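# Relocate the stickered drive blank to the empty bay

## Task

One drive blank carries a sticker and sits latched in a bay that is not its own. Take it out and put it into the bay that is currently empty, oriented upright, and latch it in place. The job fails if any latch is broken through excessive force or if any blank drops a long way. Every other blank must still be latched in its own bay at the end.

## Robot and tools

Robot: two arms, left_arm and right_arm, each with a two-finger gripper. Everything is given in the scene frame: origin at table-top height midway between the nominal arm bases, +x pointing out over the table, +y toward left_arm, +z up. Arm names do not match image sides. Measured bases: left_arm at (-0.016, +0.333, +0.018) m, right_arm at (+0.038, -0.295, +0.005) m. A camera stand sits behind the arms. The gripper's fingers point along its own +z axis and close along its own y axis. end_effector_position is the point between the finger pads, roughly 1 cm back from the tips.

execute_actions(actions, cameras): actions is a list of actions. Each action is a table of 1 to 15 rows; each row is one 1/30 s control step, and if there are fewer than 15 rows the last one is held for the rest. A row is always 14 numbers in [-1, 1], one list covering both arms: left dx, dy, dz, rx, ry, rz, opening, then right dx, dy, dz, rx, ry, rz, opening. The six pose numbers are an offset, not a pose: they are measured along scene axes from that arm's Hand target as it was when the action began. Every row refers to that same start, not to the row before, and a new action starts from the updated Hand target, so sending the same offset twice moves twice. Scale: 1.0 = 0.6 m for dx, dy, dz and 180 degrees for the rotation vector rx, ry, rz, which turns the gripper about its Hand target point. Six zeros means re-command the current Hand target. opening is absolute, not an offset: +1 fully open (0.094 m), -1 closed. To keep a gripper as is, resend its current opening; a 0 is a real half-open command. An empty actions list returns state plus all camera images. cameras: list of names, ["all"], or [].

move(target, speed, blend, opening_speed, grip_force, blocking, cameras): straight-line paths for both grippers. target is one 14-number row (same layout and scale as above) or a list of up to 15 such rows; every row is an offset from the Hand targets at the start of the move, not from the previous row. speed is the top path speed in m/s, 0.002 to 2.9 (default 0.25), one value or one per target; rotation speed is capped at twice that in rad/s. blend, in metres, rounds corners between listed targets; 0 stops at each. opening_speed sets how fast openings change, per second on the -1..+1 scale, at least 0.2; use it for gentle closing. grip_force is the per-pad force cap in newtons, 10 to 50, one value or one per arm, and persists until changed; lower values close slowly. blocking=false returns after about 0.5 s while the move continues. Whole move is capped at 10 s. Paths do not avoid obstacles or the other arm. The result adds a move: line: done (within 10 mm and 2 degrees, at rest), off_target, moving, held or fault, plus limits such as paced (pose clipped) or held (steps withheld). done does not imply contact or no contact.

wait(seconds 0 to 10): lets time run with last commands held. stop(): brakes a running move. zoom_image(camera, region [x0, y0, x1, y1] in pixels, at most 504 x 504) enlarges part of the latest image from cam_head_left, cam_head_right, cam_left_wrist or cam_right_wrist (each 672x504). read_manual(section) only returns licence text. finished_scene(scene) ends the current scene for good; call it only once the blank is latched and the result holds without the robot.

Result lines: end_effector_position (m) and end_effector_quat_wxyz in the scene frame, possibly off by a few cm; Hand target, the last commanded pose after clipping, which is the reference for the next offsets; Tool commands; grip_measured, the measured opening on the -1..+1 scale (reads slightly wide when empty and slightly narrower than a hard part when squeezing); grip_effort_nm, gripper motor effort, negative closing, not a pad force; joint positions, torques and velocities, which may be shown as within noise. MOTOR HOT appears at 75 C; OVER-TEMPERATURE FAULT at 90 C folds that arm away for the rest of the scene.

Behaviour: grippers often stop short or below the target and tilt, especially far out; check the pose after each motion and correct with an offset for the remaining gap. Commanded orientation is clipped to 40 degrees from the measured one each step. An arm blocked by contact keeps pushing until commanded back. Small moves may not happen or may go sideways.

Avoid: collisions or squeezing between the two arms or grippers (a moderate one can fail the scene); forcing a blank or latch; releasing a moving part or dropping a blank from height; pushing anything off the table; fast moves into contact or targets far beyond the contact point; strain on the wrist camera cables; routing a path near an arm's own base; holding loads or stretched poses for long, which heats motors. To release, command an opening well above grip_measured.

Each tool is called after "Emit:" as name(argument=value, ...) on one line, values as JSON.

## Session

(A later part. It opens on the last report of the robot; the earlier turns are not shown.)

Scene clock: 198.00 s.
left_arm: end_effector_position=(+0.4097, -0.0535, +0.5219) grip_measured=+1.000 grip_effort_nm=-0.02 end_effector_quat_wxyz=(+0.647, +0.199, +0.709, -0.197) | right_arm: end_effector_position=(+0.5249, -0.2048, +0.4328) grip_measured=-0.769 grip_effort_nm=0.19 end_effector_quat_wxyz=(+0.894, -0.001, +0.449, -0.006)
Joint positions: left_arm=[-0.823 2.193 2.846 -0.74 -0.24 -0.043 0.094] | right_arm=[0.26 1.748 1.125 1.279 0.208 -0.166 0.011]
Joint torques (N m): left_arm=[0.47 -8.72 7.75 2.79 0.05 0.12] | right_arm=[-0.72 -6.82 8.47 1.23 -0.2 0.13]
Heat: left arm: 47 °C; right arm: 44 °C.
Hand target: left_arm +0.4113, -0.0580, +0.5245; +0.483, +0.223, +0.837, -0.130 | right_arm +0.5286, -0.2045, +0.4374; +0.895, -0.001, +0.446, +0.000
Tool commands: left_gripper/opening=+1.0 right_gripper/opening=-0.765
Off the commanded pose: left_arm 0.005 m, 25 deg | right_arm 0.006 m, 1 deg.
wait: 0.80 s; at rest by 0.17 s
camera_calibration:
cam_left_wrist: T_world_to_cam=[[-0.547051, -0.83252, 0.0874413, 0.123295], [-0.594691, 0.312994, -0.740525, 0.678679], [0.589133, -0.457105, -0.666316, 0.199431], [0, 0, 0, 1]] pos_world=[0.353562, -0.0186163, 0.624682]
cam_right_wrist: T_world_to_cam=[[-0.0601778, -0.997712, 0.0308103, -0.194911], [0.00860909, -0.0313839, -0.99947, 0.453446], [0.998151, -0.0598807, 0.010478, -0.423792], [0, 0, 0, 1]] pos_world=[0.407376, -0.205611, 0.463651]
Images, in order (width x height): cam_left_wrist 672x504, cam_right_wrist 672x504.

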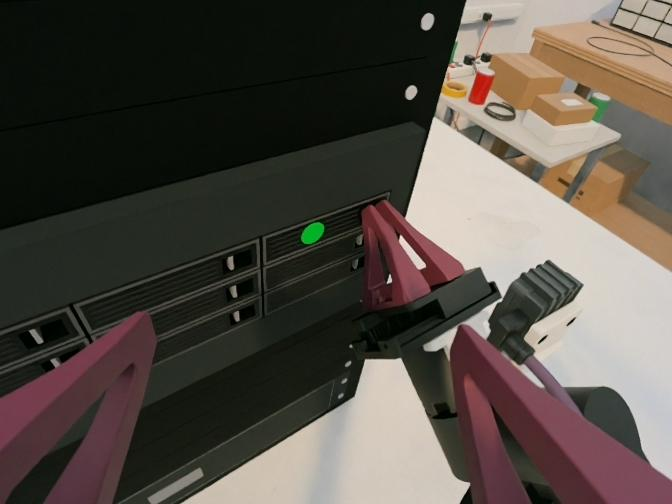

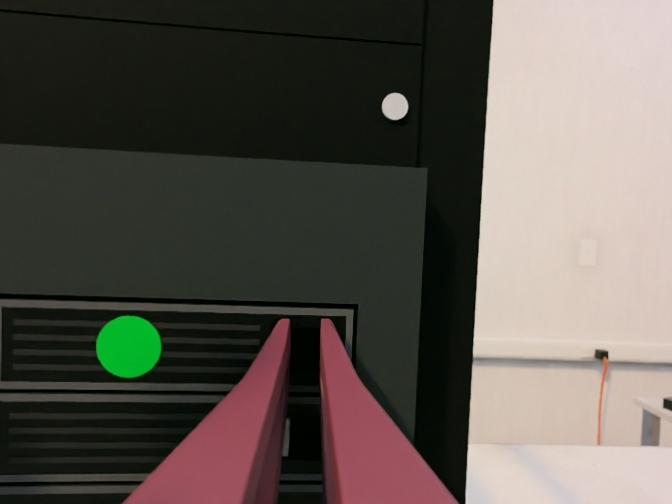

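Emit:
move(target=[[0,0,0,0,0,0,1,0.0,0.0,0,0,0,0,-0.70],[0,0,0,0,0,0,1,-0.022,0.0,0,0,0,0,-0.70]], opening_speed=0.2, grip_force=40, speed=0.02)

Emit:
wait(seconds=0.8, cameras=["cam_left_wrist","cam_right_wrist"])

Emit:
zoom_image(camera="cam_left_wrist", region=[340, 190, 410, 250])

Emit:
zoom_image(camera="cam_right_wrist", region=[200, 250, 420, 400])

Scene clock: 200.60 s.
left_arm: end_effector_position=(+0.4097, -0.0535, +0.5219) grip_measured=+1.000 grip_effort_nm=-0.01 end_effector_quat_wxyz=(+0.647, +0.199, +0.709, -0.197) | right_arm: end_effector_position=(+0.5227, -0.2054, +0.4319) grip_measured=-0.718 grip_effort_nm=0.97 end_effector_quat_wxyz=(+0.893, -0.001, +0.450, -0.006)
Joint positions: left_arm=[-0.823 2.193 2.846 -0.74 -0.24 -0.043 0.094] | right_arm=[0.26 1.739 1.112 1.28 0.208 -0.166 0.013]
Joint torques (N m): left_arm=[0.47 -8.76 7.79 2.79 0.05 0.11] | right_arm=[0.01 -10.02 4.98 1.31 -0.11 0.1]
Heat: left arm: 47 °C; right arm: 43 °C.
Hand target: left_arm +0.4113, -0.0580, +0.5245; +0.483, +0.223, +0.837, -0.130 | right_arm +0.5154, -0.2045, +0.4373; +0.895, -0.001, +0.446, +0.000
Off the commanded pose: left_arm 0.005 m, 25 deg | right_arm 0.009 m, 1 deg.
elbow stopped short (left arm): the move would have taken joint 3 (elbow) straighter than the controller allows.
grip_force (N): 40, 40
move: off_target (left_arm)

Scene clock: 201.40 s.
left_arm: end_effector_position=(+0.4097, -0.0535, +0.5219) grip_measured=+1.000 grip_effort_nm=-0.02 end_effector_quat_wxyz=(+0.647, +0.199, +0.709, -0.197) | right_arm: end_effector_position=(+0.5227, -0.2054, +0.4319) grip_measured=-0.718 grip_effort_nm=0.97 end_effector_quat_wxyz=(+0.893, -0.001, +0.450, -0.006)
Joint positions: left_arm=[-0.823 2.193 2.846 -0.74 -0.24 -0.043 0.094] | right_arm=[0.26 1.739 1.112 1.28 0.208 -0.166 0.013]
Joint torques (N m): left_arm=[0.44 -8.75 7.76 2.79 0.05 0.11] | right_arm=[0.06 -10.1 4.88 1.33 -0.11 0.06]
Heat: left arm: 47 °C; right arm: 43 °C.
Hand target: left_arm +0.4113, -0.0580, +0.5245; +0.483, +0.223, +0.837, -0.130 | right_arm +0.5154, -0.2045, +0.4373; +0.895, -0.001, +0.446, +0.000
Tool commands: left_gripper/opening=+1.0 right_gripper/opening=-0.7
Off the commanded pose: left_arm 0.005 m, 25 deg | right_arm 0.009 m, 1 deg.
grip_force (N): 40, 40
wait: 0.80 s; at rest by 0.17 s
camera_calibration:
cam_left_wrist: T_world_to_cam=[[-0.547051, -0.83252, 0.0874413, 0.123295], [-0.594691, 0.312994, -0.740525, 0.678679], [0.589133, -0.457105, -0.666316, 0.199431], [0, 0, 0, 1]] pos_world=[0.353562, -0.0186163, 0.624682]
cam_right_wrist: T_world_to_cam=[[-0.0601031, -0.99769, 0.0316592, -0.195935], [0.00606437, -0.0320809, -0.999467, 0.453722], [0.998174, -0.0598791, 0.00797852, -0.420573], [0, 0, 0, 1]] pos_world=[0.405277, -0.20611, 0.463039]
Images, in order (width x height): cam_left_wrist 672x504, cam_right_wrist 672x504.

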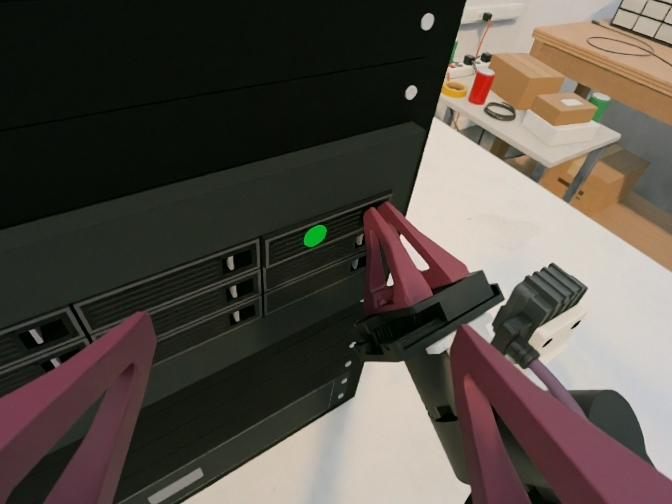

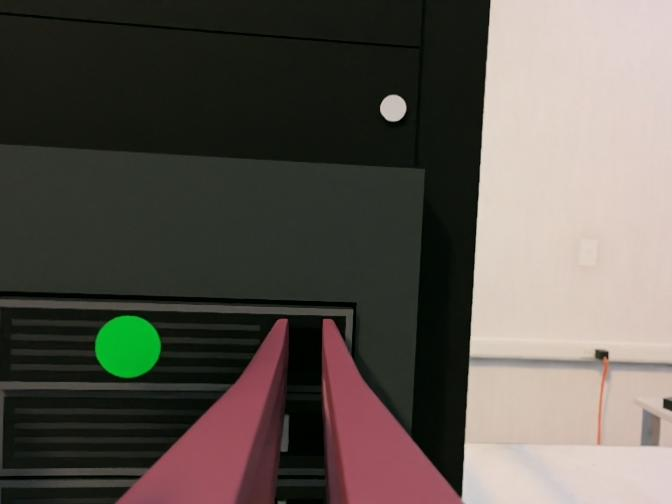

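Scaled by 7.200 from the camera's 672x504 image, which has a finer 960x720 frame.

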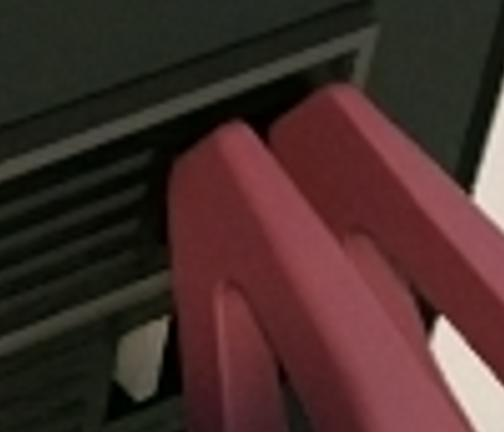

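Scaled by 2.291 from the camera's 672x504 image, which has a finer 960x720 frame.

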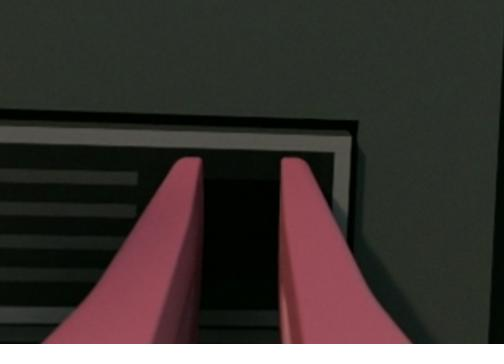

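Emit:
move(target=[0,0,0,0,0,0,1,-0.045,0.0,0,0,0,0,-0.70], speed=0.03, cameras=["cam_left_wrist","cam_right_wrist"])

Scene clock: 203.03 s.
left_arm: end_effector_position=(+0.4097, -0.0535, +0.5219) grip_measured=+1.000 grip_effort_nm=-0.02 end_effector_quat_wxyz=(+0.647, +0.199, +0.709, -0.197) | right_arm: end_effector_position=(+0.4968, -0.2034, +0.4313) grip_measured=-0.718 grip_effort_nm=0.96 end_effector_quat_wxyz=(+0.892, -0.006, +0.453, +0.000)
Joint positions: left_arm=[-0.823 2.193 2.846 -0.74 -0.24 -0.043 0.094] | right_arm=[0.279 1.644 1.007 1.284 0.209 -0.169 0.013]
Joint torques (N m): left_arm=[0.46 -8.76 7.71 2.78 0.06 0.11] | right_arm=[0.34 -9.24 4.96 1.41 0.04 -0.06]
Heat: left arm: 47 °C; right arm: 43 °C.
Hand target: left_arm +0.4113, -0.0580, +0.5245; +0.483, +0.223, +0.837, -0.130 | right_arm +0.4884, -0.2044, +0.4374; +0.895, -0.001, +0.446, +0.000
Off the commanded pose: left_arm 0.005 m, 25 deg | right_arm 0.010 m, 1 deg.
elbow stopped short (left arm): the move would have taken joint 3 (elbow) straighter than the controller allows.
grip_force (N): 40, 40
move: off_target (left_arm)
camera_calibration:
cam_left_wrist: T_world_to_cam=[[-0.547051, -0.83252, 0.0874413, 0.123295], [-0.594691, 0.312994, -0.740525, 0.678679], [0.589133, -0.457105, -0.666316, 0.199431], [0, 0, 0, 1]] pos_world=[0.353562, -0.0186163, 0.624682]
cam_right_wrist: T_world_to_cam=[[-0.0445096, -0.998382, 0.0353745, -0.204991], [0.000403982, -0.0354275, -0.999372, 0.455371], [0.999009, -0.0444673, 0.00198019, -0.389265], [0, 0, 0, 1]] pos_world=[0.379571, -0.205836, 0.463108]
Images, in order (width x height): cam_left_wrist 672x504, cam_right_wrist 672x504.

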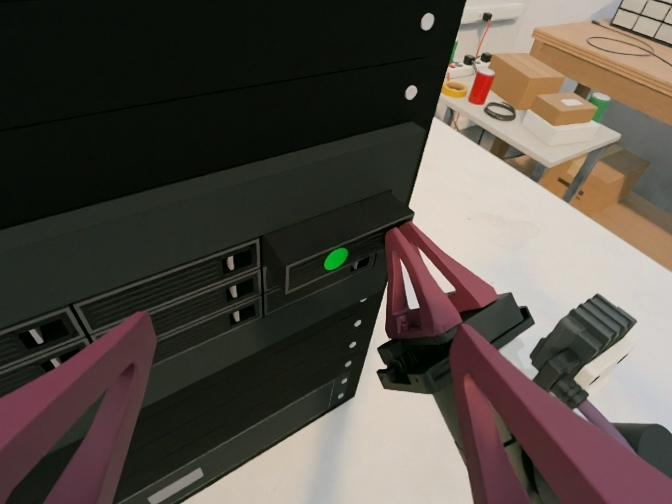

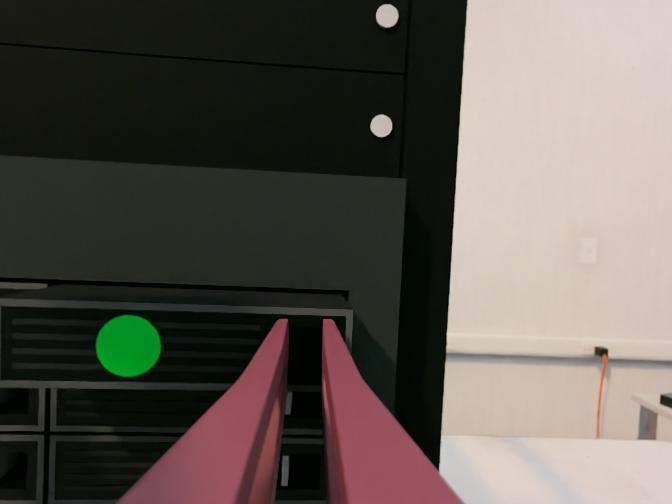

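Emit:
move(target=[0,0,0,0,0,0,1,-0.03,0.0,0,0,0,0,-0.70], speed=0.03, cameras=["cam_left_wrist","cam_head_left"])

Scene clock: 204.73 s.
left_arm: end_effector_position=(+0.4097, -0.0535, +0.5219) grip_measured=+1.000 grip_effort_nm=-0.01 end_effector_quat_wxyz=(+0.647, +0.199, +0.709, -0.197) | right_arm: end_effector_position=(+0.4792, -0.2042, +0.4307) grip_measured=-0.718 grip_effort_nm=0.95 end_effector_quat_wxyz=(+0.891, -0.005, +0.455, -0.001)
Joint positions: left_arm=[-0.823 2.193 2.846 -0.74 -0.239 -0.043 0.094] | right_arm=[0.293 1.578 0.938 1.286 0.224 -0.178 0.013]
Joint torques (N m): left_arm=[0.44 -8.76 7.76 2.78 0.06 0.11] | right_arm=[0.5 -8.46 5.29 1.41 0.02 -0.08]
Heat: left arm: 47 °C; right arm: 43 °C.
Hand target: left_arm +0.4113, -0.0581, +0.5245; +0.483, +0.223, +0.837, -0.130 | right_arm +0.4703, -0.2045, +0.4374; +0.895, -0.001, +0.446, -0.001
Off the commanded pose: left_arm 0.005 m, 25 deg | right_arm 0.011 m, 1 deg.
elbow stopped short (left arm): the move would have taken joint 3 (elbow) straighter than the controller allows.
grip_force (N): 40, 40
move: off_target (left_arm, right_arm)
camera_calibration:
cam_left_wrist: T_world_to_cam=[[-0.547345, -0.832324, 0.0874609, 0.123334], [-0.594603, 0.313205, -0.740506, 0.678581], [0.588948, -0.457317, -0.666334, 0.199563], [0, 0, 0, 1]] pos_world=[0.35346, -0.0186174, 0.624682]
Images, in order (width x height): cam_head_left 672x504, cam_left_wrist 672x504.

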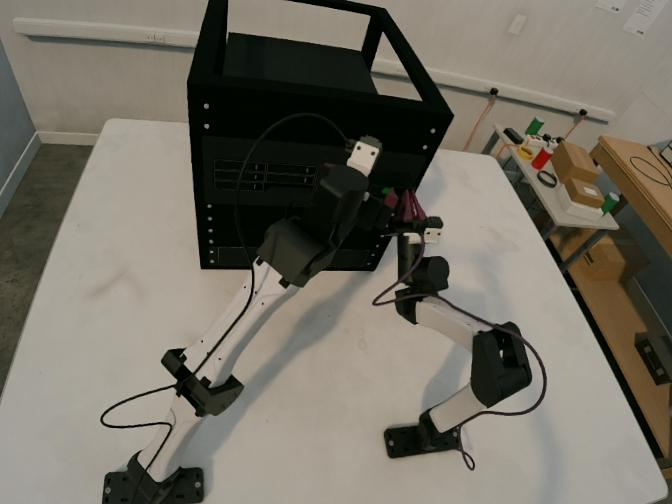

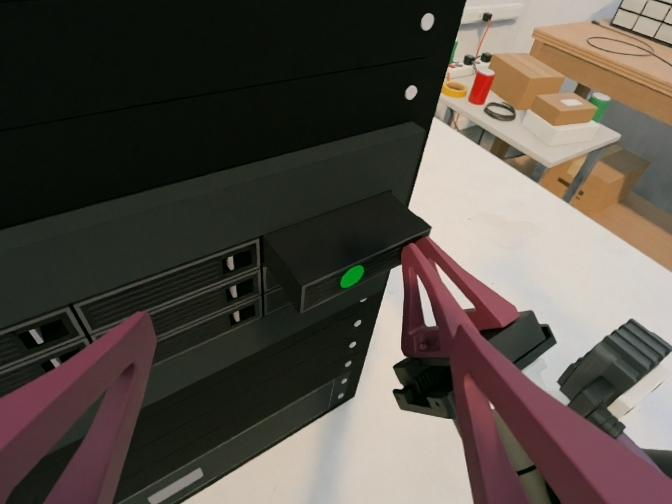

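Emit:
move(target=[[0,0,0,0,0,0,1,0,0,0,0,0,0,-0.87],[0,0.1,0.08,0,0,0,1,-0.08,0,0,0,0,0,-0.87],[0,0.15,0.08,0,0,0,1,-0.085,0.064,0.009,0.481,0.161,0.161,0.3]], speed=0.12, grip_force=50, cameras=["all"])

Scene clock: 217.20 s.
left_arm: end_effector_position=(+0.4286, +0.0114, +0.5412) grip_measured=+1.000 grip_effort_nm=-0.01 end_effector_quat_wxyz=(+0.650, +0.194, +0.712, -0.183) | right_arm: end_effector_position=(+0.4265, -0.1742, +0.4233) grip_measured=-0.867 grip_effort_nm=-0.18 end_effector_quat_wxyz=(+0.623, +0.415, +0.532, +0.396)
Joint positions: left_arm=[-0.68 2.124 2.846 -0.811 -0.125 -0.019 0.094] | right_arm=[0.571 1.233 1.12 0.226 0.66 1.159 0.006]
Joint torques (N m): left_arm=[0.94 -13.18 7.42 2.58 0.06 0.1] | right_arm=[0.35 -5.72 9.42 1.65 -0.1 0.06]
Heat: left arm: 47 °C; right arm: 44 °C.
Hand target: left_arm +0.4112, +0.0259, +0.5722; +0.527, +0.218, +0.809, -0.145 (not the last commanded pose) | right_arm +0.4200, -0.1739, +0.4417; +0.623, +0.414, +0.518, +0.415 (not the last commanded pose)
Tool commands: left_gripper/opening=+1.0 right_gripper/opening=-0.87
Off the commanded pose: left_arm 0.041 m, 25 deg | right_arm 0.022 m, 21 deg.
elbow stopped short (left arm): the move would have taken joint 3 (elbow) straighter than the controller allows.
move: off_target (left_arm, right_arm; path cut at 10 s); path passed 2 of 3 targets; target 3's new opening was not sent
camera_calibration:
cam_left_wrist: T_world_to_cam=[[-0.524972, -0.847943, 0.0734674, 0.184179], [-0.600243, 0.307652, -0.738281, 0.685042], [0.603418, -0.431675, -0.67048, 0.22673], [0, 0, 0, 1]] pos_world=[0.371068, 0.0432927, 0.64424]
cam_right_wrist: T_world_to_cam=[[0.0193575, -0.385565, -0.922478, 0.306265], [-0.485664, 0.802858, -0.345759, 0.524996], [0.873931, 0.454707, -0.171714, -0.103898], [0, 0, 0, 1]] pos_world=[0.339843, -0.256168, 0.446204]

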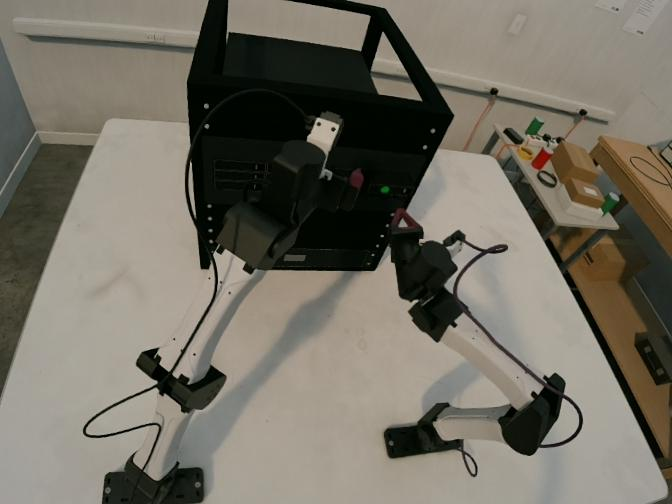

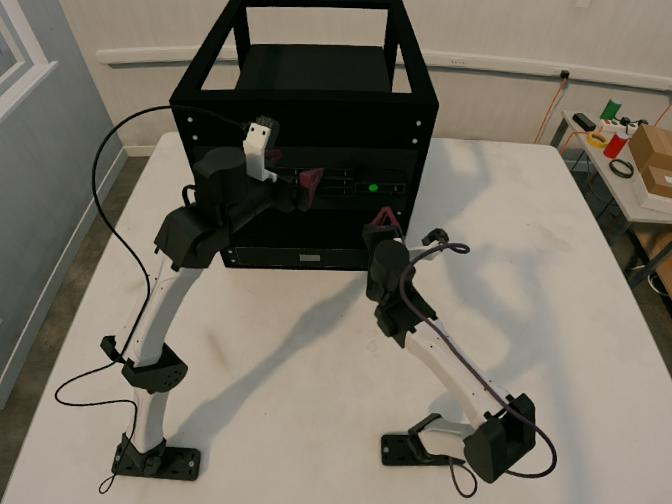

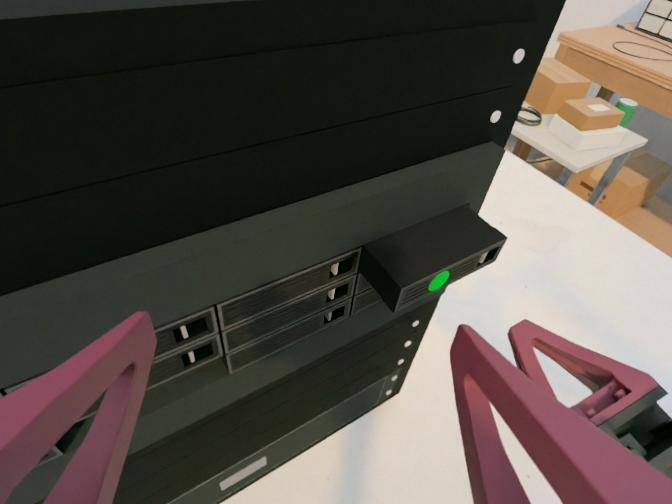

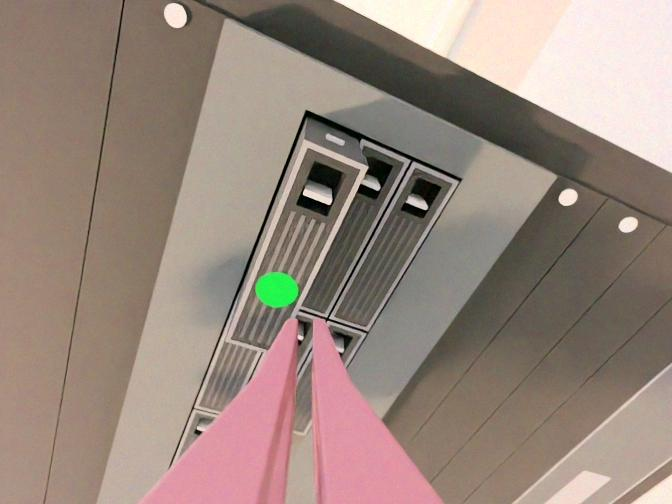

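Emit:
move(target=[0,0,0,0,0,0,1,-0.0083,0.0148,0.0022,0.0998,0.0339,0.0332,0.3], speed=0.2, cameras=["cam_left_wrist","cam_right_wrist","cam_head_right"])

Scene clock: 223.03 s.
left_arm: end_effector_position=(+0.4286, +0.0114, +0.5412) grip_measured=+1.000 grip_effort_nm=-0.01 end_effector_quat_wxyz=(+0.650, +0.194, +0.712, -0.183) | right_arm: end_effector_position=(+0.4208, -0.1643, +0.4255) grip_measured=+0.297 grip_effort_nm=0.14 end_effector_quat_wxyz=(+0.503, +0.504, +0.512, +0.482)
Joint positions: left_arm=[-0.68 2.124 2.846 -0.811 -0.125 -0.019 0.094] | right_arm=[0.571 1.226 1.254 -0.065 0.58 1.562 0.061]
Joint torques (N m): left_arm=[0.94 -13.23 7.39 2.58 0.05 0.11] | right_arm=[-0.16 -5.24 9.35 1.69 -0.1 0.03]
Heat: left arm: 48 °C; right arm: 44 °C.
Hand target: left_arm +0.4112, +0.0259, +0.5722; +0.527, +0.218, +0.809, -0.145 | right_arm +0.4151, -0.1651, +0.4430; +0.500, +0.501, +0.500, +0.499
Off the commanded pose: left_arm 0.038 m, 19 deg | right_arm 0.019 m, 2 deg.
elbow stopped short (left arm): the move would have taken joint 3 (elbow) straighter than the controller allows.
move: off_target (left_arm, right_arm)
camera_calibration:
cam_left_wrist: T_world_to_cam=[[-0.524972, -0.847943, 0.0734674, 0.184179], [-0.600243, 0.307652, -0.738281, 0.685042], [0.603418, -0.431675, -0.67048, 0.22673], [0, 0, 0, 1]] pos_world=[0.371068, 0.0432927, 0.64424]
cam_right_wrist: T_world_to_cam=[[-0.0583568, -0.0775791, -0.995277, 0.426446], [-0.579646, 0.814335, -0.0294884, 0.422011], [0.812776, 0.575187, -0.0924903, -0.0912691], [0, 0, 0, 1]] pos_world=[0.343684, -0.258078, 0.428435]
Images, in order (width x height): cam_head_right 672x504, cam_left_wrist 672x504, cam_right_wrist 672x504.

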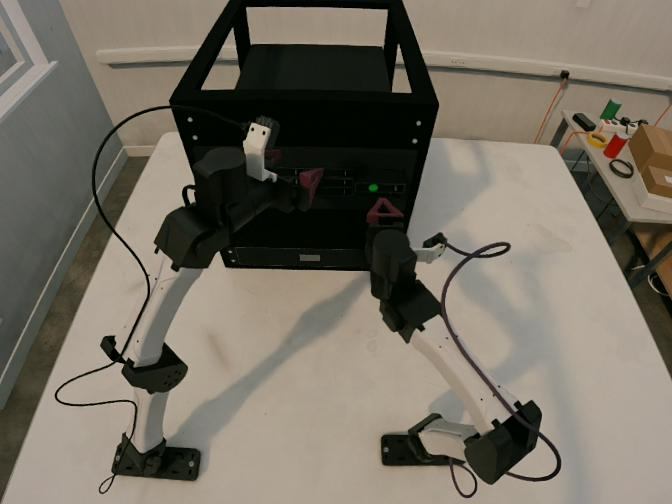

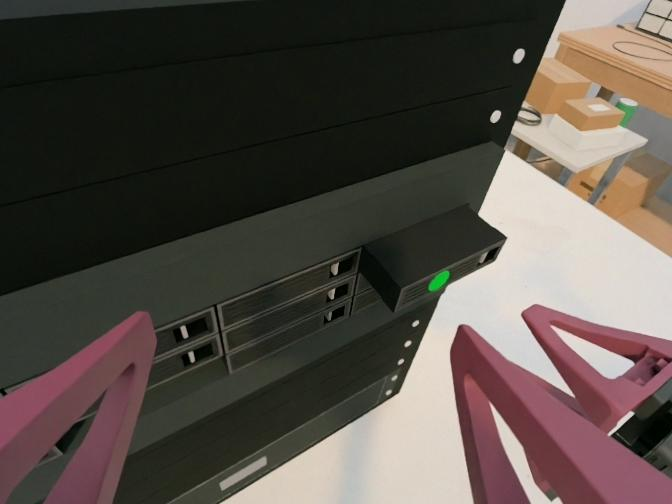

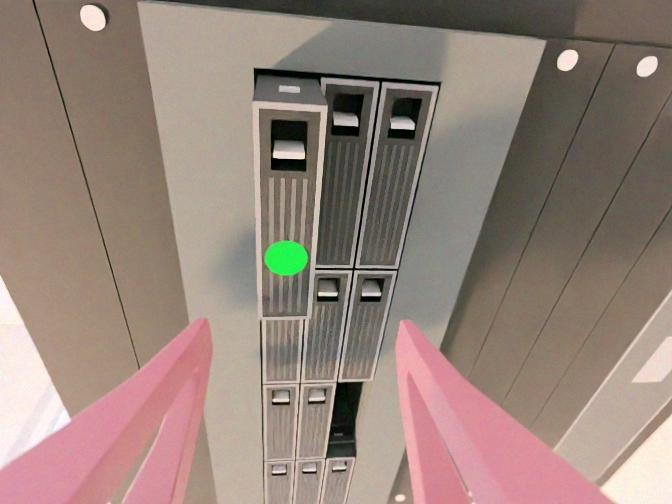

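Emit:
move(target=[[0,0,0,0,0,0,1,-0.01,0,0.0167,0,0,0,0.1],[0,0,0,0,0,0,1,0.15,0,0.0167,0,0,0,0.1]], speed=0.1)

Emit:
wait(seconds=0.6, cameras=["cam_left_wrist","cam_right_wrist"])

Scene clock: 226.87 s.
left_arm: end_effector_position=(+0.4286, +0.0114, +0.5412) grip_measured=+1.000 grip_effort_nm=-0.01 end_effector_quat_wxyz=(+0.650, +0.194, +0.712, -0.183) | right_arm: end_effector_position=(+0.5037, -0.1642, +0.4368) grip_measured=+0.103 grip_effort_nm=-0.18 end_effector_quat_wxyz=(+0.498, +0.505, +0.515, +0.482)
Joint positions: left_arm=[-0.68 2.124 2.846 -0.811 -0.125 -0.019 0.094] | right_arm=[0.428 1.506 1.527 -0.066 0.429 1.563 0.052]
Joint torques (N m): left_arm=[0.91 -13.19 7.43 2.57 0.05 0.1] | right_arm=[-1.06 -5.83 9.42 2.02 -0.1 0.04]
Heat: left arm: 49 °C; right arm: 44 °C.
Hand target: left_arm +0.4112, +0.0259, +0.5722; +0.527, +0.218, +0.809, -0.145 | right_arm +0.5050, -0.1650, +0.4529; +0.500, +0.501, +0.500, +0.500
Off the commanded pose: left_arm 0.038 m, 19 deg | right_arm 0.016 m, 3 deg.
elbow stopped short (left arm): the move would have taken joint 3 (elbow) straighter than the controller allows.
move: off_target (left_arm, right_arm)

Scene clock: 227.47 s.
left_arm: end_effector_position=(+0.4286, +0.0114, +0.5412) grip_measured=+1.000 grip_effort_nm=-0.02 end_effector_quat_wxyz=(+0.650, +0.194, +0.712, -0.183) | right_arm: end_effector_position=(+0.5037, -0.1641, +0.4368) grip_measured=+0.103 grip_effort_nm=-0.18 end_effector_quat_wxyz=(+0.497, +0.505, +0.515, +0.482)
Joint positions: left_arm=[-0.68 2.124 2.846 -0.811 -0.125 -0.019 0.094] | right_arm=[0.428 1.506 1.527 -0.066 0.428 1.563 0.052]
Joint torques (N m): left_arm=[0.92 -13.23 7.41 2.58 0.05 0.11] | right_arm=[-1.11 -5.97 9.52 2.01 -0.11 0.02]
Heat: left arm: 49 °C; right arm: 45 °C.
Hand target: left_arm +0.4112, +0.0259, +0.5722; +0.527, +0.218, +0.809, -0.145 | right_arm +0.5050, -0.1650, +0.4529; +0.500, +0.501, +0.500, +0.499
Tool commands: left_gripper/opening=+1.0 right_gripper/opening=+0.1
Off the commanded pose: left_arm 0.038 m, 19 deg | right_arm 0.016 m, 3 deg.
wait: 0.60 s; at rest by 0.17 s
camera_calibration:
cam_left_wrist: T_world_to_cam=[[-0.524972, -0.847943, 0.0734674, 0.184179], [-0.600243, 0.307652, -0.738281, 0.685042], [0.603418, -0.431675, -0.67048, 0.22673], [0, 0, 0, 1]] pos_world=[0.371068, 0.0432927, 0.64424]
cam_right_wrist: T_world_to_cam=[[-0.0665863, -0.0748346, -0.99497, 0.447099], [-0.58686, 0.8094, -0.021603, 0.469581], [0.806946, 0.58247, -0.0978124, -0.151212], [0, 0, 0, 1]] pos_world=[0.427369, -0.258544, 0.440205]
Images, in order (width x height): cam_left_wrist 672x504, cam_right_wrist 672x504.

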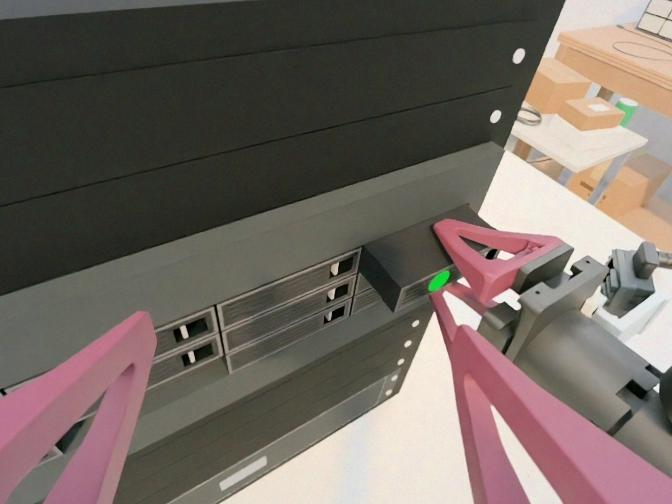

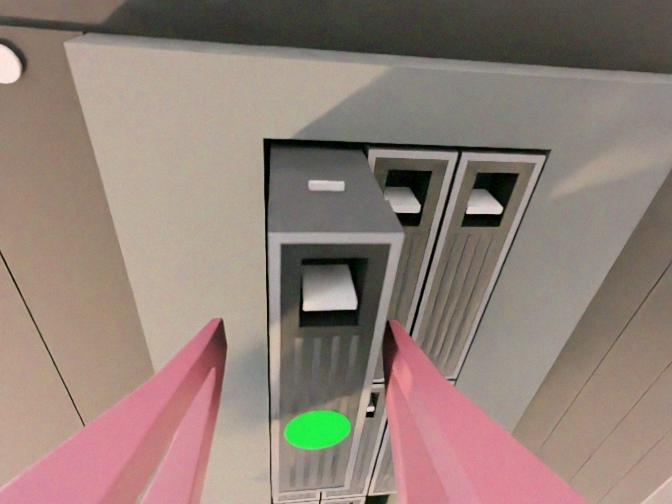

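Emit:
move(target=[0,0,0,0,0,0,1,0,0,-0.0092,0,0,0,0.1], speed=0.05)

Emit:
move(target=[0,0,0,0,0,0,1,0,0,0,0,0,0,-0.5], opening_speed=0.4)

Emit:
wait(seconds=0.6, cameras=["cam_left_wrist","cam_right_wrist"])

Scene clock: 229.33 s.
left_arm: end_effector_position=(+0.4286, +0.0114, +0.5412) grip_measured=+1.000 grip_effort_nm=-0.02 end_effector_quat_wxyz=(+0.650, +0.194, +0.712, -0.183) | right_arm: end_effector_position=(+0.5038, -0.1640, +0.4413) grip_measured=+0.103 grip_effort_nm=-0.18 end_effector_quat_wxyz=(+0.500, +0.502, +0.509, +0.489)
Joint positions: left_arm=[-0.68 2.124 2.846 -0.811 -0.125 -0.019 0.094] | right_arm=[0.428 1.506 1.527 -0.047 0.428 1.563 0.052]
Joint torques (N m): left_arm=[0.94 -13.24 7.43 2.58 0.05 0.1] | right_arm=[-0.88 -6.28 7.24 2.03 -0.12 0.01]
Heat: left arm: 50 °C; right arm: 45 °C.
Hand target: left_arm +0.4112, +0.0259, +0.5722; +0.527, +0.218, +0.809, -0.145 | right_arm +0.5050, -0.1650, +0.4474; +0.500, +0.501, +0.500, +0.499
Off the commanded pose: left_arm 0.038 m, 19 deg | right_arm 0.006 m, 2 deg.
elbow stopped short (left arm): the move would have taken joint 3 (elbow) straighter than the controller allows.
move: off_target (left_arm)

Scene clock: 231.03 s.
left_arm: end_effector_position=(+0.4286, +0.0114, +0.5412) grip_measured=+1.000 grip_effort_nm=-0.02 end_effector_quat_wxyz=(+0.650, +0.194, +0.712, -0.183) | right_arm: end_effector_position=(+0.5038, -0.1640, +0.4363) grip_measured=-0.402 grip_effort_nm=-1.03 end_effector_quat_wxyz=(+0.493, +0.509, +0.512, +0.486)
Joint positions: left_arm=[-0.68 2.124 2.846 -0.811 -0.125 -0.019 0.094] | right_arm=[0.428 1.506 1.527 -0.067 0.428 1.58 0.028]
Joint torques (N m): left_arm=[0.92 -13.19 7.38 2.58 0.06 0.11] | right_arm=[-0.96 -6.45 7.15 2.23 -0.1 -0.18]
Heat: left arm: 51 °C; right arm: 45 °C.
Hand target: left_arm +0.4112, +0.0259, +0.5722; +0.527, +0.218, +0.809, -0.145 | right_arm +0.5050, -0.1650, +0.4475; +0.500, +0.500, +0.500, +0.499
Off the commanded pose: left_arm 0.038 m, 19 deg | right_arm 0.011 m, 2 deg.
elbow stopped short (left arm): the move would have taken joint 3 (elbow) straighter than the controller allows.
move: off_target (left_arm, right_arm)

Scene clock: 231.63 s.
left_arm: end_effector_position=(+0.4286, +0.0114, +0.5412) grip_measured=+1.000 grip_effort_nm=-0.02 end_effector_quat_wxyz=(+0.650, +0.194, +0.712, -0.183) | right_arm: end_effector_position=(+0.5038, -0.1640, +0.4363) grip_measured=-0.402 grip_effort_nm=-1.05 end_effector_quat_wxyz=(+0.493, +0.509, +0.511, +0.486)
Joint positions: left_arm=[-0.68 2.124 2.846 -0.811 -0.125 -0.019 0.094] | right_arm=[0.428 1.506 1.527 -0.067 0.428 1.581 0.028]
Joint torques (N m): left_arm=[0.94 -13.22 7.41 2.59 0.06 0.1] | right_arm=[-0.91 -6.43 7.12 2.24 -0.12 -0.22]
Heat: left arm: 51 °C; right arm: 45 °C.
Hand target: left_arm +0.4112, +0.0259, +0.5722; +0.527, +0.218, +0.809, -0.145 | right_arm +0.5050, -0.1650, +0.4475; +0.500, +0.501, +0.500, +0.500
Tool commands: left_gripper/opening=+1.0 right_gripper/opening=-0.5
Off the commanded pose: left_arm 0.038 m, 19 deg | right_arm 0.011 m, 2 deg.
wait: 0.60 s; at rest by 0.17 s
camera_calibration:
cam_left_wrist: T_world_to_cam=[[-0.524972, -0.847943, 0.0734674, 0.184179], [-0.600243, 0.307652, -0.738281, 0.685042], [0.603418, -0.431675, -0.67048, 0.22673], [0, 0, 0, 1]] pos_world=[0.371068, 0.0432927, 0.64424]
cam_right_wrist: T_world_to_cam=[[-0.0682368, -0.0581412, -0.995974, 0.450614], [-0.58664, 0.809817, -0.00708176, 0.463174], [0.806968, 0.583795, -0.0893673, -0.154908], [0, 0, 0, 1]] pos_world=[0.42747, -0.258452, 0.438236]
Images, in order (width x height): cam_left_wrist 672x504, cam_right_wrist 672x504.

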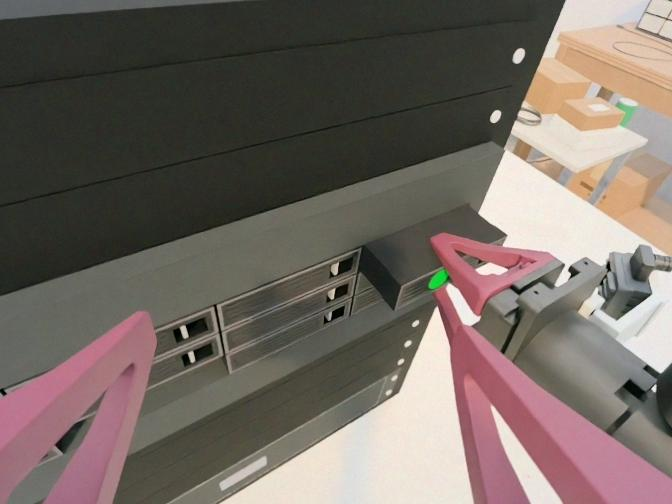

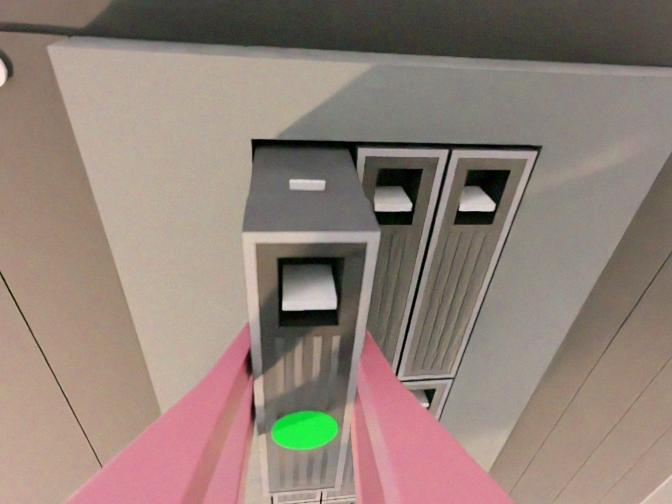

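Emit:
move(target=[0,0,0,0,0,0,1,-0.083,0,0,0,0,0,-0.5], speed=0.06)

Emit:
wait(seconds=0.6, cameras=["cam_left_wrist","cam_right_wrist"])

Scene clock: 233.43 s.
left_arm: end_effector_position=(+0.4286, +0.0114, +0.5412) grip_measured=+1.000 grip_effort_nm=-0.02 end_effector_quat_wxyz=(+0.650, +0.194, +0.712, -0.183) | right_arm: end_effector_position=(+0.4641, -0.1649, +0.4348) grip_measured=-0.407 grip_effort_nm=-1.05 end_effector_quat_wxyz=(+0.494, +0.507, +0.510, +0.488)
Joint positions: left_arm=[-0.68 2.124 2.846 -0.811 -0.125 -0.019 0.094] | right_arm=[0.482 1.369 1.398 -0.068 0.48 1.581 0.028]
Joint torques (N m): left_arm=[0.95 -13.22 7.41 2.57 0.06 0.1] | right_arm=[0.84 -7.54 6.48 1.99 0.13 -0.18]
Heat: left arm: 51 °C; right arm: 45 °C.
Hand target: left_arm +0.4112, +0.0259, +0.5722; +0.527, +0.218, +0.809, -0.145 | right_arm +0.4552, -0.1652, +0.4475; +0.500, +0.501, +0.500, +0.499
Off the commanded pose: left_arm 0.038 m, 19 deg | right_arm 0.015 m, 2 deg.
elbow stopped short (left arm): the move would have taken joint 3 (elbow) straighter than the controller allows.
move: off_target (left_arm, right_arm)

Scene clock: 234.03 s.
left_arm: end_effector_position=(+0.4286, +0.0114, +0.5412) grip_measured=+1.000 grip_effort_nm=-0.01 end_effector_quat_wxyz=(+0.650, +0.194, +0.712, -0.183) | right_arm: end_effector_position=(+0.4641, -0.1649, +0.4348) grip_measured=-0.407 grip_effort_nm=-1.05 end_effector_quat_wxyz=(+0.494, +0.507, +0.510, +0.488)
Joint positions: left_arm=[-0.68 2.124 2.846 -0.811 -0.125 -0.019 0.094] | right_arm=[0.482 1.369 1.398 -0.068 0.48 1.581 0.028]
Joint torques (N m): left_arm=[0.88 -13.22 7.43 2.58 0.06 0.11] | right_arm=[0.8 -7.71 6.41 1.98 0.11 -0.16]
Heat: left arm: 51 °C; right arm: 45 °C.
Hand target: left_arm +0.4112, +0.0259, +0.5722; +0.527, +0.218, +0.809, -0.145 | right_arm +0.4552, -0.1652, +0.4475; +0.500, +0.501, +0.500, +0.499
Tool commands: left_gripper/opening=+1.0 right_gripper/opening=-0.5
Off the commanded pose: left_arm 0.038 m, 19 deg | right_arm 0.015 m, 2 deg.
wait: 0.60 s; at rest by 0.17 s
camera_calibration:
cam_left_wrist: T_world_to_cam=[[-0.524972, -0.847943, 0.0734674, 0.184179], [-0.600243, 0.307652, -0.738281, 0.685042], [0.603418, -0.431675, -0.67048, 0.22673], [0, 0, 0, 1]] pos_world=[0.371068, 0.0432927, 0.64424]
cam_right_wrist: T_world_to_cam=[[-0.061788, -0.0576281, -0.996424, 0.443618], [-0.587519, 0.809144, -0.0103648, 0.442329], [0.806848, 0.584778, -0.083853, -0.124655], [0, 0, 0, 1]] pos_world=[0.387865, -0.259448, 0.436164]
Images, in order (width x height): cam_left_wrist 672x504, cam_right_wrist 672x504.

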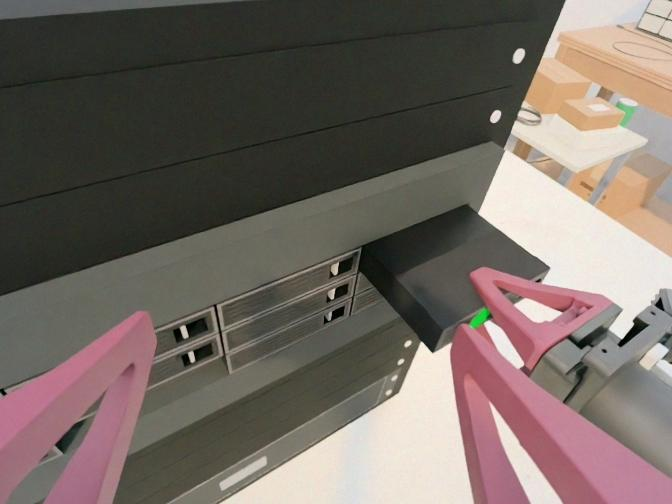

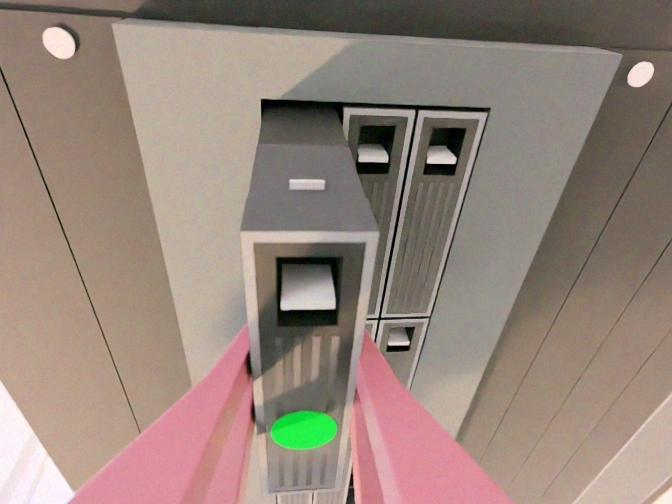

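Emit:
move(target=[[0,0,0,0,0,0,1,0,0,0,0,0,0,0.0],[0,0,0,0,0,0,1,0.05,0,-0.002,0,0,0,0.0],[0,0,0,0,0,0,1,0.05,0,-0.002,0,0,0,-0.5]], speed=0.08, opening_speed=0.5)

Emit:
wait(seconds=0.6, cameras=["cam_left_wrist","cam_right_wrist"])

Scene clock: 238.37 s.
left_arm: end_effector_position=(+0.4286, +0.0114, +0.5412) grip_measured=+1.000 grip_effort_nm=-0.01 end_effector_quat_wxyz=(+0.650, +0.194, +0.712, -0.183) | right_arm: end_effector_position=(+0.4836, -0.1644, +0.4348) grip_measured=-0.416 grip_effort_nm=-1.03 end_effector_quat_wxyz=(+0.495, +0.508, +0.505, +0.493)
Joint positions: left_arm=[-0.68 2.124 2.846 -0.811 -0.125 -0.019 0.094] | right_arm=[0.455 1.432 1.438 -0.035 0.455 1.584 0.027]
Joint torques (N m): left_arm=[0.95 -13.24 7.42 2.59 0.06 0.11] | right_arm=[-0.99 -5.19 9.25 1.87 -0.16 -0.18]
Heat: left arm: 53 °C; right arm: 45 °C.
Hand target: left_arm +0.4112, +0.0259, +0.5722; +0.527, +0.218, +0.809, -0.145 | right_arm +0.4852, -0.1652, +0.4463; +0.500, +0.501, +0.500, +0.499
Off the commanded pose: left_arm 0.038 m, 19 deg | right_arm 0.012 m, 1 deg.
elbow stopped short (left arm): the move would have taken joint 3 (elbow) straighter than the controller allows.
move: off_target (left_arm, right_arm); target 3's new opening was sent with right_arm's hand 0.016 m and 2 deg from that target

Scene clock: 238.97 s.
left_arm: end_effector_position=(+0.4286, +0.0114, +0.5412) grip_measured=+1.000 grip_effort_nm=-0.01 end_effector_quat_wxyz=(+0.650, +0.194, +0.712, -0.183) | right_arm: end_effector_position=(+0.4836, -0.1644, +0.4348) grip_measured=-0.416 grip_effort_nm=-1.05 end_effector_quat_wxyz=(+0.495, +0.508, +0.505, +0.493)
Joint positions: left_arm=[-0.68 2.124 2.846 -0.811 -0.125 -0.019 0.094] | right_arm=[0.455 1.432 1.438 -0.035 0.455 1.584 0.027]
Joint torques (N m): left_arm=[0.96 -13.23 7.41 2.59 0.06 0.11] | right_arm=[-1.01 -5.14 9.32 1.89 -0.14 -0.21]
Heat: left arm: 53 °C; right arm: 45 °C.
Hand target: left_arm +0.4112, +0.0259, +0.5722; +0.527, +0.218, +0.809, -0.145 | right_arm +0.4852, -0.1652, +0.4463; +0.500, +0.501, +0.500, +0.499
Tool commands: left_gripper/opening=+1.0 right_gripper/opening=-0.5
Off the commanded pose: left_arm 0.038 m, 19 deg | right_arm 0.012 m, 1 deg.
wait: 0.60 s; at rest by 0.17 s
camera_calibration:
cam_left_wrist: T_world_to_cam=[[-0.524972, -0.847943, 0.0734674, 0.184179], [-0.600243, 0.307652, -0.738281, 0.685042], [0.603418, -0.431675, -0.67048, 0.22673], [0, 0, 0, 1]] pos_world=[0.371068, 0.0432927, 0.64424]
cam_right_wrist: T_world_to_cam=[[-0.0519913, -0.0481866, -0.997484, 0.442133], [-0.585819, 0.810396, -0.00861441, 0.451966], [0.808772, 0.583897, -0.0703621, -0.147639], [0, 0, 0, 1]] pos_world=[0.407164, -0.25876, 0.434526]
Images, in order (width x height): cam_left_wrist 672x504, cam_right_wrist 672x504.

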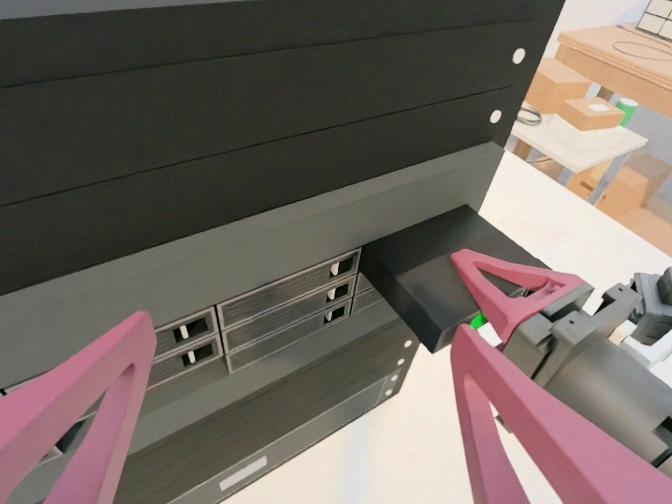

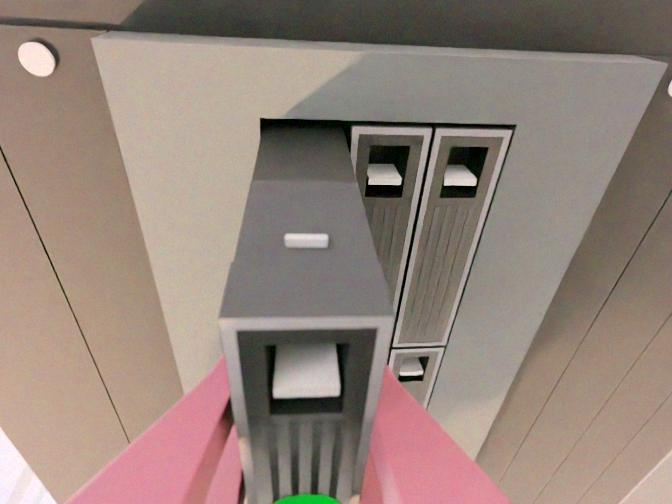

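Emit:
move(target=[0,0,0,0,0,0,1,-0.1,0,0,0,0,0,-0.5], speed=0.08)

Emit:
wait(seconds=0.6, cameras=["cam_left_wrist","cam_right_wrist"])

Scene clock: 240.73 s.
left_arm: end_effector_position=(+0.4286, +0.0114, +0.5412) grip_measured=+1.000 grip_effort_nm=-0.02 end_effector_quat_wxyz=(+0.650, +0.194, +0.712, -0.183) | right_arm: end_effector_position=(+0.4297, -0.1623, +0.4435) grip_measured=-0.416 grip_effort_nm=-1.05 end_effector_quat_wxyz=(+0.493, +0.501, +0.504, +0.501)
Joint positions: left_arm=[-0.68 2.124 2.846 -0.811 -0.125 -0.019 0.094] | right_arm=[0.545 1.262 1.33 -0.081 0.53 1.583 0.027]
Joint torques (N m): left_arm=[0.92 -13.22 7.43 2.58 0.06 0.1] | right_arm=[0.17 -5.6 5.87 1.82 0.18 -0.18]
Heat: left arm: 53 °C; right arm: 45 °C.
Hand target: left_arm +0.4112, +0.0259, +0.5722; +0.527, +0.218, +0.809, -0.145 | right_arm +0.4252, -0.1651, +0.4463; +0.500, +0.500, +0.500, +0.499
Off the commanded pose: left_arm 0.038 m, 19 deg | right_arm 0.006 m, 1 deg.
elbow stopped short (left arm): the move would have taken joint 3 (elbow) straighter than the controller allows.
move: off_target (left_arm)

Scene clock: 241.33 s.
left_arm: end_effector_position=(+0.4286, +0.0114, +0.5412) grip_measured=+1.000 grip_effort_nm=-0.02 end_effector_quat_wxyz=(+0.650, +0.194, +0.712, -0.183) | right_arm: end_effector_position=(+0.4297, -0.1624, +0.4435) grip_measured=-0.416 grip_effort_nm=-1.05 end_effector_quat_wxyz=(+0.493, +0.502, +0.504, +0.501)
Joint positions: left_arm=[-0.68 2.124 2.846 -0.811 -0.125 -0.019 0.094] | right_arm=[0.545 1.262 1.33 -0.081 0.53 1.583 0.027]
Joint torques (N m): left_arm=[0.88 -13.23 7.39 2.58 0.06 0.1] | right_arm=[0.25 -5.63 5.98 1.85 0.2 -0.18]
Heat: left arm: 53 °C; right arm: 45 °C.
Hand target: left_arm +0.4112, +0.0259, +0.5722; +0.527, +0.218, +0.809, -0.145 | right_arm +0.4252, -0.1651, +0.4463; +0.500, +0.500, +0.500, +0.499
Tool commands: left_gripper/opening=+1.0 right_gripper/opening=-0.5
Off the commanded pose: left_arm 0.038 m, 19 deg | right_arm 0.006 m, 1 deg.
wait: 0.60 s; at rest by 0.17 s
camera_calibration:
cam_left_wrist: T_world_to_cam=[[-0.524972, -0.847943, 0.0734674, 0.184179], [-0.600243, 0.307652, -0.738281, 0.685042], [0.603418, -0.431675, -0.67048, 0.22673], [0, 0, 0, 1]] pos_world=[0.371068, 0.0432927, 0.64424]
cam_right_wrist: T_world_to_cam=[[-0.0368802, -0.0442984, -0.998337, 0.442619], [-0.597914, 0.801447, -0.0134741, 0.424738], [0.800712, 0.596422, -0.0560442, -0.105458], [0, 0, 0, 1]] pos_world=[0.354722, -0.2579, 0.441696]
Images, in order (width x height): cam_left_wrist 672x504, cam_right_wrist 672x504.

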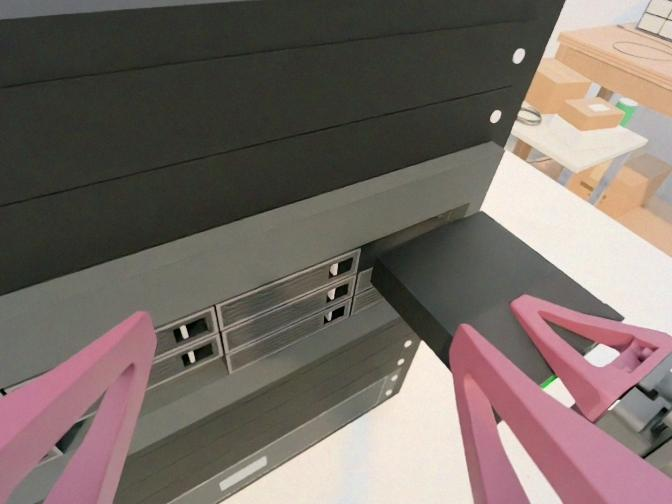

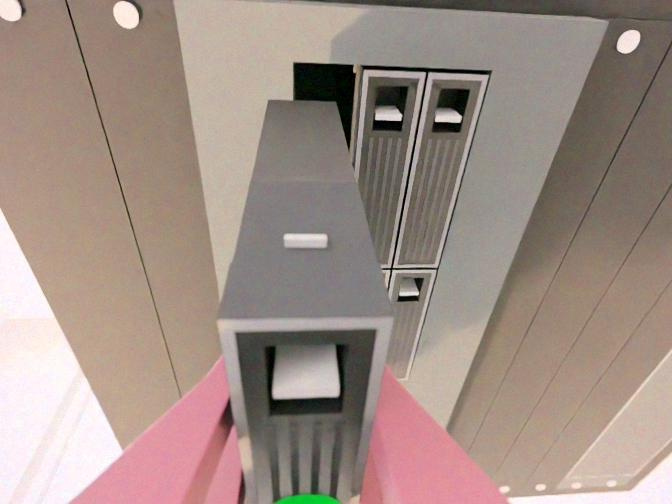

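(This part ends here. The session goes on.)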